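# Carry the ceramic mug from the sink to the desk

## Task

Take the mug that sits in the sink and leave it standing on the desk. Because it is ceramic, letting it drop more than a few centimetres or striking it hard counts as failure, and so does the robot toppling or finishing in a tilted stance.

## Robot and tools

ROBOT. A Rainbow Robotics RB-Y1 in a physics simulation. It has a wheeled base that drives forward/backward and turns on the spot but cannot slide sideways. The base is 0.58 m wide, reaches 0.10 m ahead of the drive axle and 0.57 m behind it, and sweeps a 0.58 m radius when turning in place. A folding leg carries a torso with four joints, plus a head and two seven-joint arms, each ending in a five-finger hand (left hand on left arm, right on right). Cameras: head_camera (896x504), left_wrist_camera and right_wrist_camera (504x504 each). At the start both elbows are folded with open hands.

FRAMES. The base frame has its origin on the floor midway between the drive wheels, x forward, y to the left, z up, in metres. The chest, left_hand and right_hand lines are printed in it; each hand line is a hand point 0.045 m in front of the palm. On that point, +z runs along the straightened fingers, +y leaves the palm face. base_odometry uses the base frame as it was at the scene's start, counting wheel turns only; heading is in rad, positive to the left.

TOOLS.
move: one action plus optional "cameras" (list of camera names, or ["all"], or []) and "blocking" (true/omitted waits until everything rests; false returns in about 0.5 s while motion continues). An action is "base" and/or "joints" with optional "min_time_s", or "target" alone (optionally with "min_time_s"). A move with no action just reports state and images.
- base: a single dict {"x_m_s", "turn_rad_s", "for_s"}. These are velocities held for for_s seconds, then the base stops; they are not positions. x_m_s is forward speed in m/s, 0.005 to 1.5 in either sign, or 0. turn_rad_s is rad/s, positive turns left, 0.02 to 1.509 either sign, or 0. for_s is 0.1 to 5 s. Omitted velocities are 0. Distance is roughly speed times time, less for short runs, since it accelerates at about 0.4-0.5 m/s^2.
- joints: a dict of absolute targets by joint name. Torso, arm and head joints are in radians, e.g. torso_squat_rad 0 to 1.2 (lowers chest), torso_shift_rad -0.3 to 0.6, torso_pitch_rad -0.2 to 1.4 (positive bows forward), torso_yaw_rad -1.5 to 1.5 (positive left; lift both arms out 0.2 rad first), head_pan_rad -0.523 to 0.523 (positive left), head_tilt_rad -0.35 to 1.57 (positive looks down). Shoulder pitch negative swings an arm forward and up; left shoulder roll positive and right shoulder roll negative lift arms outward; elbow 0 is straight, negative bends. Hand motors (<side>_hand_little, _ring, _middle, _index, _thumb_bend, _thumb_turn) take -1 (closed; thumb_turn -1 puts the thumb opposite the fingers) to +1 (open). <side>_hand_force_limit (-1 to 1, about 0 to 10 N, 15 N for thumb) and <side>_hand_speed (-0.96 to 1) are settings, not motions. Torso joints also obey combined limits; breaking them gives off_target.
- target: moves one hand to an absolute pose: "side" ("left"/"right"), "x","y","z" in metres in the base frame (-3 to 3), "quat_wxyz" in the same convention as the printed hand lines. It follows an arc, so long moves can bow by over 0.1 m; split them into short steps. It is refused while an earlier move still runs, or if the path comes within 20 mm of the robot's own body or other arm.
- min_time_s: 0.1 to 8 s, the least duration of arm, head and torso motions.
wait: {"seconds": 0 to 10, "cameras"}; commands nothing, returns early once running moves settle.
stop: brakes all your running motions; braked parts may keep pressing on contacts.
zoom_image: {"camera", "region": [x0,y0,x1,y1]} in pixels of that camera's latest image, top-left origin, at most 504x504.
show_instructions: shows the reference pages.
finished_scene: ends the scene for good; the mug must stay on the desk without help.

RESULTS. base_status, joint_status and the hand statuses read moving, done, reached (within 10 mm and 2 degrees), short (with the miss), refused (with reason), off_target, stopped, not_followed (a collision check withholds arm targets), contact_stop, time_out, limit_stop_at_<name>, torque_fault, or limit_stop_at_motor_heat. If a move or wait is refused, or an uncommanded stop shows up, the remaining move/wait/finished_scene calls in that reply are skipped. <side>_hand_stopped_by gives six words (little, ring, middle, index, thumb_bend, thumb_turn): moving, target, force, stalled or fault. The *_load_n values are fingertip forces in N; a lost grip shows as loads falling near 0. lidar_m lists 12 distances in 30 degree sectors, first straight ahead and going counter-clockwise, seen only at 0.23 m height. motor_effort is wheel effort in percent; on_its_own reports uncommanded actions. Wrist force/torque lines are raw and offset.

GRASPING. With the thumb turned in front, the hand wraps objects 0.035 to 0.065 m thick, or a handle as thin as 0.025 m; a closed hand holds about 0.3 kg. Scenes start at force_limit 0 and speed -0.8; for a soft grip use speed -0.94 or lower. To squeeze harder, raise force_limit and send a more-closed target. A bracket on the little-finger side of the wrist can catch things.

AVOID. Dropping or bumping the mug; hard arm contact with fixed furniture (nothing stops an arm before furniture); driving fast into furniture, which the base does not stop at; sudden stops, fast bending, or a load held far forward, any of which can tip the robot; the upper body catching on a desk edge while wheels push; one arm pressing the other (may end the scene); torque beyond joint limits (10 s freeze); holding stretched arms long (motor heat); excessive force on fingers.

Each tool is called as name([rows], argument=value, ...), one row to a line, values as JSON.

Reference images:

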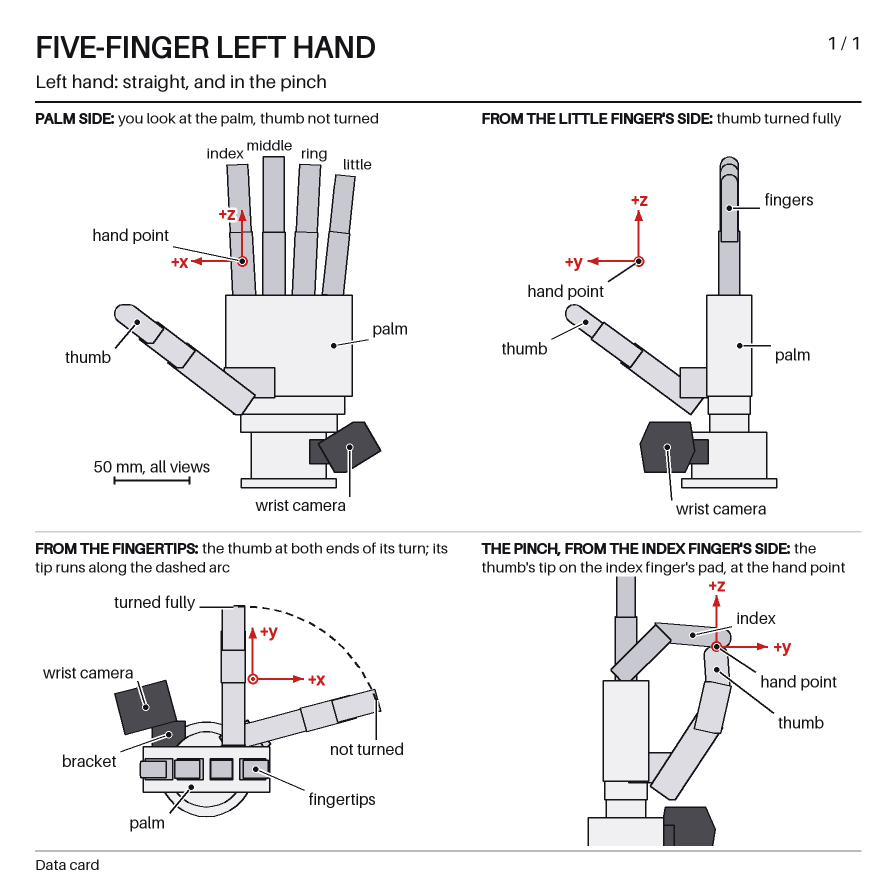

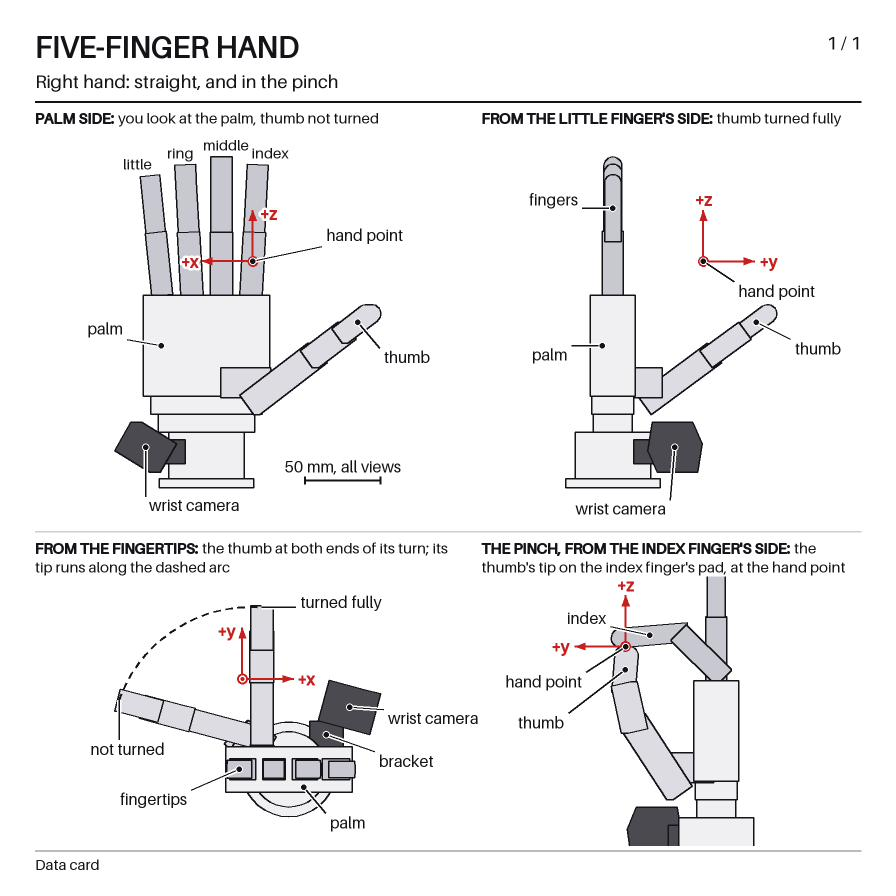

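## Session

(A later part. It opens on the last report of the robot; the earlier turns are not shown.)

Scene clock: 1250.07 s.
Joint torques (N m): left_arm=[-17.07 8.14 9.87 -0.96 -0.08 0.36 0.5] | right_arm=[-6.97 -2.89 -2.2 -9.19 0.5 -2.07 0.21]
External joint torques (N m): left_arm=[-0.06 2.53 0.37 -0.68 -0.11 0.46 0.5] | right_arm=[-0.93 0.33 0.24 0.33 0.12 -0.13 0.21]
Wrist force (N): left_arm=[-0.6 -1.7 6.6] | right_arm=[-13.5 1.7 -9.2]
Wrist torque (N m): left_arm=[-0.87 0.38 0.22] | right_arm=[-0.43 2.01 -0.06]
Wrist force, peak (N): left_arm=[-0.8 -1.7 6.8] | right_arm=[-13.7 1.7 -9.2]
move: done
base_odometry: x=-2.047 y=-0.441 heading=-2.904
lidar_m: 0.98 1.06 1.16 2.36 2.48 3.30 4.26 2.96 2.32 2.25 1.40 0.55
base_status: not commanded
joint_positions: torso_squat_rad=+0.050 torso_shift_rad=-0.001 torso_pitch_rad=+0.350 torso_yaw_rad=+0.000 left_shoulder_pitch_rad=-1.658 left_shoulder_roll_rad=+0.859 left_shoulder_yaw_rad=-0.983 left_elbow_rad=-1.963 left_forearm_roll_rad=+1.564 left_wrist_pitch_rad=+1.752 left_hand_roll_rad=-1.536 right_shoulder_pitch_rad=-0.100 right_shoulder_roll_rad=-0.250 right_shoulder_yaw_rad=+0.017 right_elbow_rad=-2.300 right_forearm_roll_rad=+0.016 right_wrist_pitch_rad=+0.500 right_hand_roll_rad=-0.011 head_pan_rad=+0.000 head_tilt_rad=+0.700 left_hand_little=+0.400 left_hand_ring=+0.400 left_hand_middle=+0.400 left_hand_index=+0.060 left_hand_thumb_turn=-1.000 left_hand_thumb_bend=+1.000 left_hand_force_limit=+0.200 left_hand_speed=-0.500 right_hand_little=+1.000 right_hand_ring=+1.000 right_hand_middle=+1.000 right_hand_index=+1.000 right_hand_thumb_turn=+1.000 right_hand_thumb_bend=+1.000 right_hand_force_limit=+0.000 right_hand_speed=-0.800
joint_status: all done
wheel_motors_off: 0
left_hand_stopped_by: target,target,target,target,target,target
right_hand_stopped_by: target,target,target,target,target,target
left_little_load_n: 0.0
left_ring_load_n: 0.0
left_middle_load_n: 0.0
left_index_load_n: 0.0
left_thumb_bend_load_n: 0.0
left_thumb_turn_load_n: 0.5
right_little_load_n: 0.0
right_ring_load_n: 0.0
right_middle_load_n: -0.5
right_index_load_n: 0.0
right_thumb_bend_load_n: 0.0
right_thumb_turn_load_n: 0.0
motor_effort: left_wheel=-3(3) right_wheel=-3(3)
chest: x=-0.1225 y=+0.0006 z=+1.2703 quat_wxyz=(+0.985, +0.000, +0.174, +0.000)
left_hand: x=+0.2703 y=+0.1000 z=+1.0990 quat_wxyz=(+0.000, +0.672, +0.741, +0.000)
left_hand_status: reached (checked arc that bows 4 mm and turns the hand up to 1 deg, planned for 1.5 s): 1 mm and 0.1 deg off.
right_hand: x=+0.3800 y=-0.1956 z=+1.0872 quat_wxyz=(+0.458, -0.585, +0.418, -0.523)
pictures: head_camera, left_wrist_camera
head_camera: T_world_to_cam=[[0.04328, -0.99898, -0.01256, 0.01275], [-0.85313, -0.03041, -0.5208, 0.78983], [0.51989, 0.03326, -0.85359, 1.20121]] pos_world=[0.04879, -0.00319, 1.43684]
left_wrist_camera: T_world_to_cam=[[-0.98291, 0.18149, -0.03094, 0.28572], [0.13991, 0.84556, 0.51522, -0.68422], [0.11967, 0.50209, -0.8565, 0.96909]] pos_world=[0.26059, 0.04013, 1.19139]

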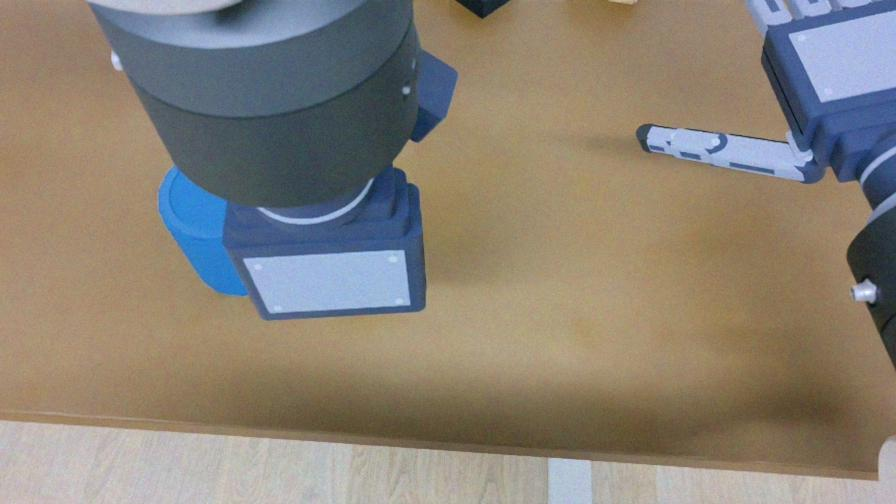

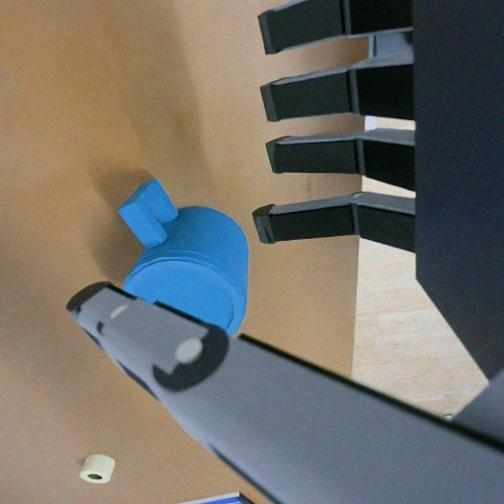

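move(base={"x_m_s": -0.25, "for_s": 2.2}, joints={"head_tilt_rad": 0.45}, cameras=["all"])

Scene clock: 1257.23 s.
Joint torques (N m): left_arm=[-16.57 7.55 9.73 -0.81 -0.19 0.43 0.49] | right_arm=[-6.74 -2.79 -2.23 -9.28 0.58 -2.02 0.16]
External joint torques (N m): left_arm=[0.45 1.94 0.23 -0.53 -0.22 0.52 0.49] | right_arm=[-0.69 0.42 0.21 0.24 0.19 -0.08 0.16]
Wrist force (N): left_arm=[-0.8 -1.6 6.7] | right_arm=[-13.6 1.7 -9.1]
Wrist torque (N m): left_arm=[-0.85 0.42 0.20] | right_arm=[-0.43 2.04 -0.07]
Wrist force, peak (N): left_arm=[-0.6 -1.8 6.9] | right_arm=[-13.6 2.0 -9.6]
move: done
base_odometry: x=-1.512 y=-0.312 heading=-2.902
lidar_m: 1.08 1.49 2.26 2.38 2.52 2.86 3.71 3.03 2.31 2.23 2.13 1.59
base_status: done (sent for 2.2 of 2.2 s)
joint_positions: torso_squat_rad=+0.050 torso_shift_rad=-0.001 torso_pitch_rad=+0.350 torso_yaw_rad=+0.000 left_shoulder_pitch_rad=-1.658 left_shoulder_roll_rad=+0.859 left_shoulder_yaw_rad=-0.983 left_elbow_rad=-1.963 left_forearm_roll_rad=+1.564 left_wrist_pitch_rad=+1.752 left_hand_roll_rad=-1.536 right_shoulder_pitch_rad=-0.100 right_shoulder_roll_rad=-0.250 right_shoulder_yaw_rad=+0.017 right_elbow_rad=-2.300 right_forearm_roll_rad=+0.016 right_wrist_pitch_rad=+0.500 right_hand_roll_rad=-0.011 head_pan_rad=+0.000 head_tilt_rad=+0.450 left_hand_little=+0.400 left_hand_ring=+0.400 left_hand_middle=+0.400 left_hand_index=+0.060 left_hand_thumb_turn=-1.000 left_hand_thumb_bend=+1.000 left_hand_force_limit=+0.200 left_hand_speed=-0.500 right_hand_little=+1.000 right_hand_ring=+1.000 right_hand_middle=+1.000 right_hand_index=+1.000 right_hand_thumb_turn=+1.000 right_hand_thumb_bend=+1.000 right_hand_force_limit=+0.000 right_hand_speed=-0.800
joint_status: all done
wheel_motors_off: 0
left_hand_stopped_by: target,target,target,target,target,target
right_hand_stopped_by: target,target,target,target,target,target
left_little_load_n: 0.0
left_ring_load_n: 0.0
left_middle_load_n: 0.0
left_index_load_n: 0.0
left_thumb_bend_load_n: 0.0
left_thumb_turn_load_n: 0.0
right_little_load_n: 0.0
right_ring_load_n: -0.5
right_middle_load_n: -0.5
right_index_load_n: 0.0
right_thumb_bend_load_n: 0.0
right_thumb_turn_load_n: -0.5
motor_effort: left_wheel=+25(39) right_wheel=-23(39)
chest: x=-0.1226 y=+0.0006 z=+1.2703 quat_wxyz=(+0.985, +0.000, +0.174, +0.000)
left_hand: x=+0.2702 y=+0.1000 z=+1.0991 quat_wxyz=(+0.000, +0.672, +0.741, +0.000)
right_hand: x=+0.3799 y=-0.1956 z=+1.0873 quat_wxyz=(+0.458, -0.585, +0.418, -0.523)
pictures: head_camera, left_wrist_camera, right_wrist_camera
head_camera: T_world_to_cam=[[0.04519, -0.99898, -0.00146, -0.0033], [-0.69772, -0.03052, -0.71572, 1.07764], [0.71494, 0.03336, -0.69839, 0.98258]] pos_world=[0.04955, -0.00319, 1.4575]
left_wrist_camera: T_world_to_cam=[[-0.9829, 0.18148, -0.03131, 0.28607], [0.13972, 0.84562, 0.51518, -0.68422], [0.11997, 0.50199, -0.85651, 0.96921]] pos_world=[0.26049, 0.04013, 1.19159]
right_wrist_camera: T_world_to_cam=[[0.06575, -0.47842, -0.87567, 0.83343], [-0.63536, 0.6566, -0.40644, 0.81379], [0.76941, 0.58309, -0.26079, 0.22092]] pos_world=[0.29227, -0.26442, 1.11818]

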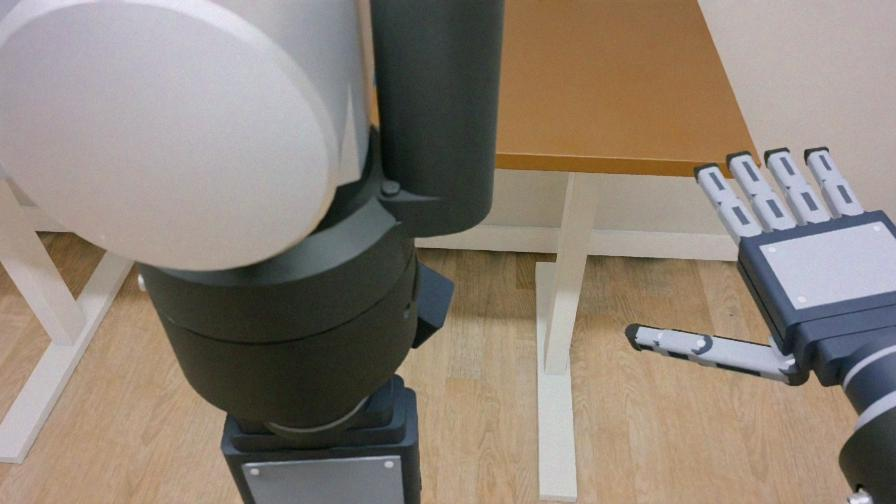

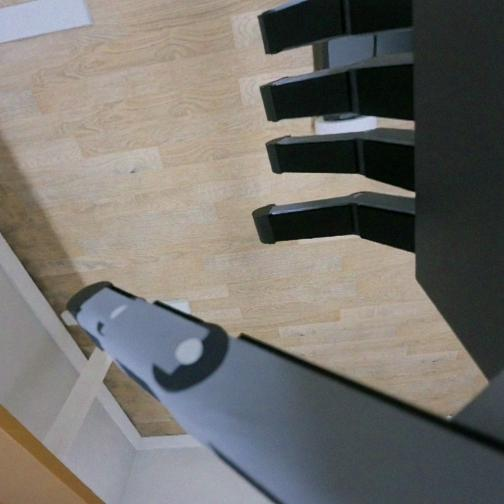

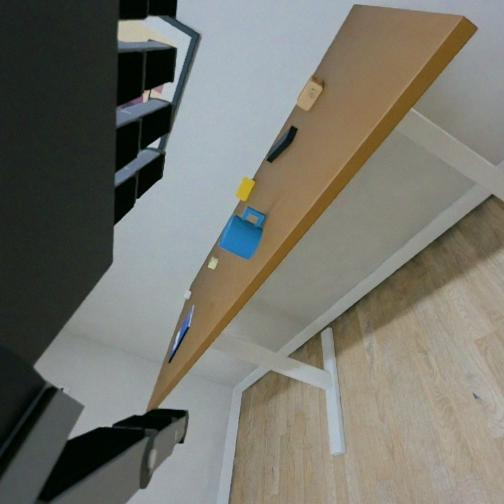

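move(joints={"torso_pitch_rad": 0.0}, min_time_s=1.5, cameras=["right_wrist_camera"])

zoom_image(camera="right_wrist_camera", region=[150, 150, 350, 350])

Scene clock: 1263.33 s.
Joint torques (N m): left_arm=[-15.63 8.25 9.3 1.59 -1.02 0.37 0.38] | right_arm=[-12.11 -3.04 -2.26 -7.88 0.58 -1.99 0.16]
External joint torques (N m): left_arm=[0.63 2.2 0.11 -0.85 -0.37 0.51 0.38] | right_arm=[-1.33 0.43 0.3 0.15 0.22 -0.17 0.16]
Wrist force (N): left_arm=[-0.6 -3.5 6.4] | right_arm=[-13.7 1.2 -11.0]
Wrist torque (N m): left_arm=[-0.96 0.40 0.27] | right_arm=[-0.36 2.11 -0.10]
Wrist force, peak (N): left_arm=[-0.5 -1.7 7.1] | right_arm=[-13.8 1.2 -11.2]
move: done
base_odometry: x=-1.512 y=-0.312 heading=-2.902
lidar_m: 1.08 1.51 2.28 2.38 2.53 2.88 3.71 3.03 2.31 2.23 2.12 1.59
base_status: not commanded
joint_positions: torso_squat_rad=+0.050 torso_shift_rad=-0.001 torso_pitch_rad=+0.000 torso_yaw_rad=+0.000 left_shoulder_pitch_rad=-1.659 left_shoulder_roll_rad=+0.859 left_shoulder_yaw_rad=-0.983 left_elbow_rad=-1.963 left_forearm_roll_rad=+1.564 left_wrist_pitch_rad=+1.752 left_hand_roll_rad=-1.536 right_shoulder_pitch_rad=-0.100 right_shoulder_roll_rad=-0.250 right_shoulder_yaw_rad=+0.017 right_elbow_rad=-2.300 right_forearm_roll_rad=+0.016 right_wrist_pitch_rad=+0.500 right_hand_roll_rad=-0.011 head_pan_rad=+0.000 head_tilt_rad=+0.450 left_hand_little=+0.400 left_hand_ring=+0.400 left_hand_middle=+0.400 left_hand_index=+0.060 left_hand_thumb_turn=-1.000 left_hand_thumb_bend=+1.000 left_hand_force_limit=+0.200 left_hand_speed=-0.500 right_hand_little=+1.000 right_hand_ring=+1.000 right_hand_middle=+1.000 right_hand_index=+1.000 right_hand_thumb_turn=+1.000 right_hand_thumb_bend=+1.000 right_hand_force_limit=+0.000 right_hand_speed=-0.800
joint_status: all done
wheel_motors_off: 0
left_hand_stopped_by: target,target,target,target,target,target
right_hand_stopped_by: target,target,target,target,target,target
left_little_load_n: 0.0
left_ring_load_n: 0.0
left_middle_load_n: 0.0
left_index_load_n: 0.0
left_thumb_bend_load_n: 0.0
left_thumb_turn_load_n: 0.0
right_little_load_n: 0.0
right_ring_load_n: 0.0
right_middle_load_n: 0.0
right_index_load_n: 0.0
right_thumb_bend_load_n: 0.0
right_thumb_turn_load_n: 0.0
motor_effort: left_wheel=+25(26) right_wheel=-23(24)
chest: x=-0.2287 y=+0.0007 z=+1.2891 quat_wxyz=(+1.000, +0.000, +0.000, +0.000)
left_hand: x=+0.1990 y=+0.1000 z=+1.2630 quat_wxyz=(+0.129, +0.661, +0.730, +0.117)
right_hand: x=+0.3062 y=-0.1955 z=+1.2894 quat_wxyz=(+0.523, -0.485, +0.332, -0.616)
right_wrist_camera: T_world_to_cam=[[0.36206, -0.47843, -0.80001, 0.82703], [-0.45763, 0.65646, -0.59969, 1.0437], [0.81209, 0.58323, 0.01874, -0.04314]] pos_world=[0.21322, -0.26432, 1.28834]

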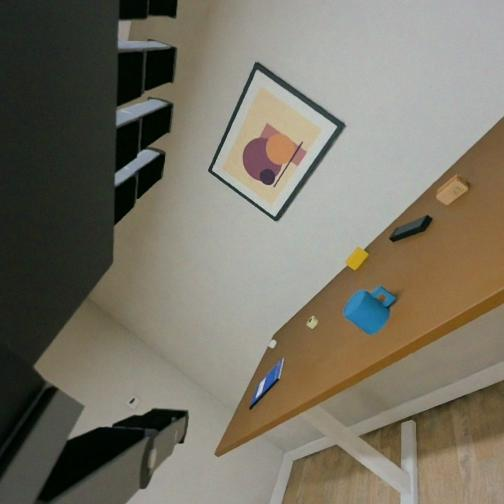

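Scaled by 2.520.

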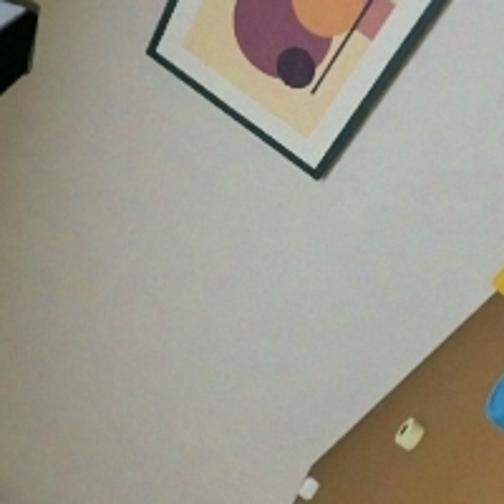

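finished_scene()

The scene is finished: the task was done.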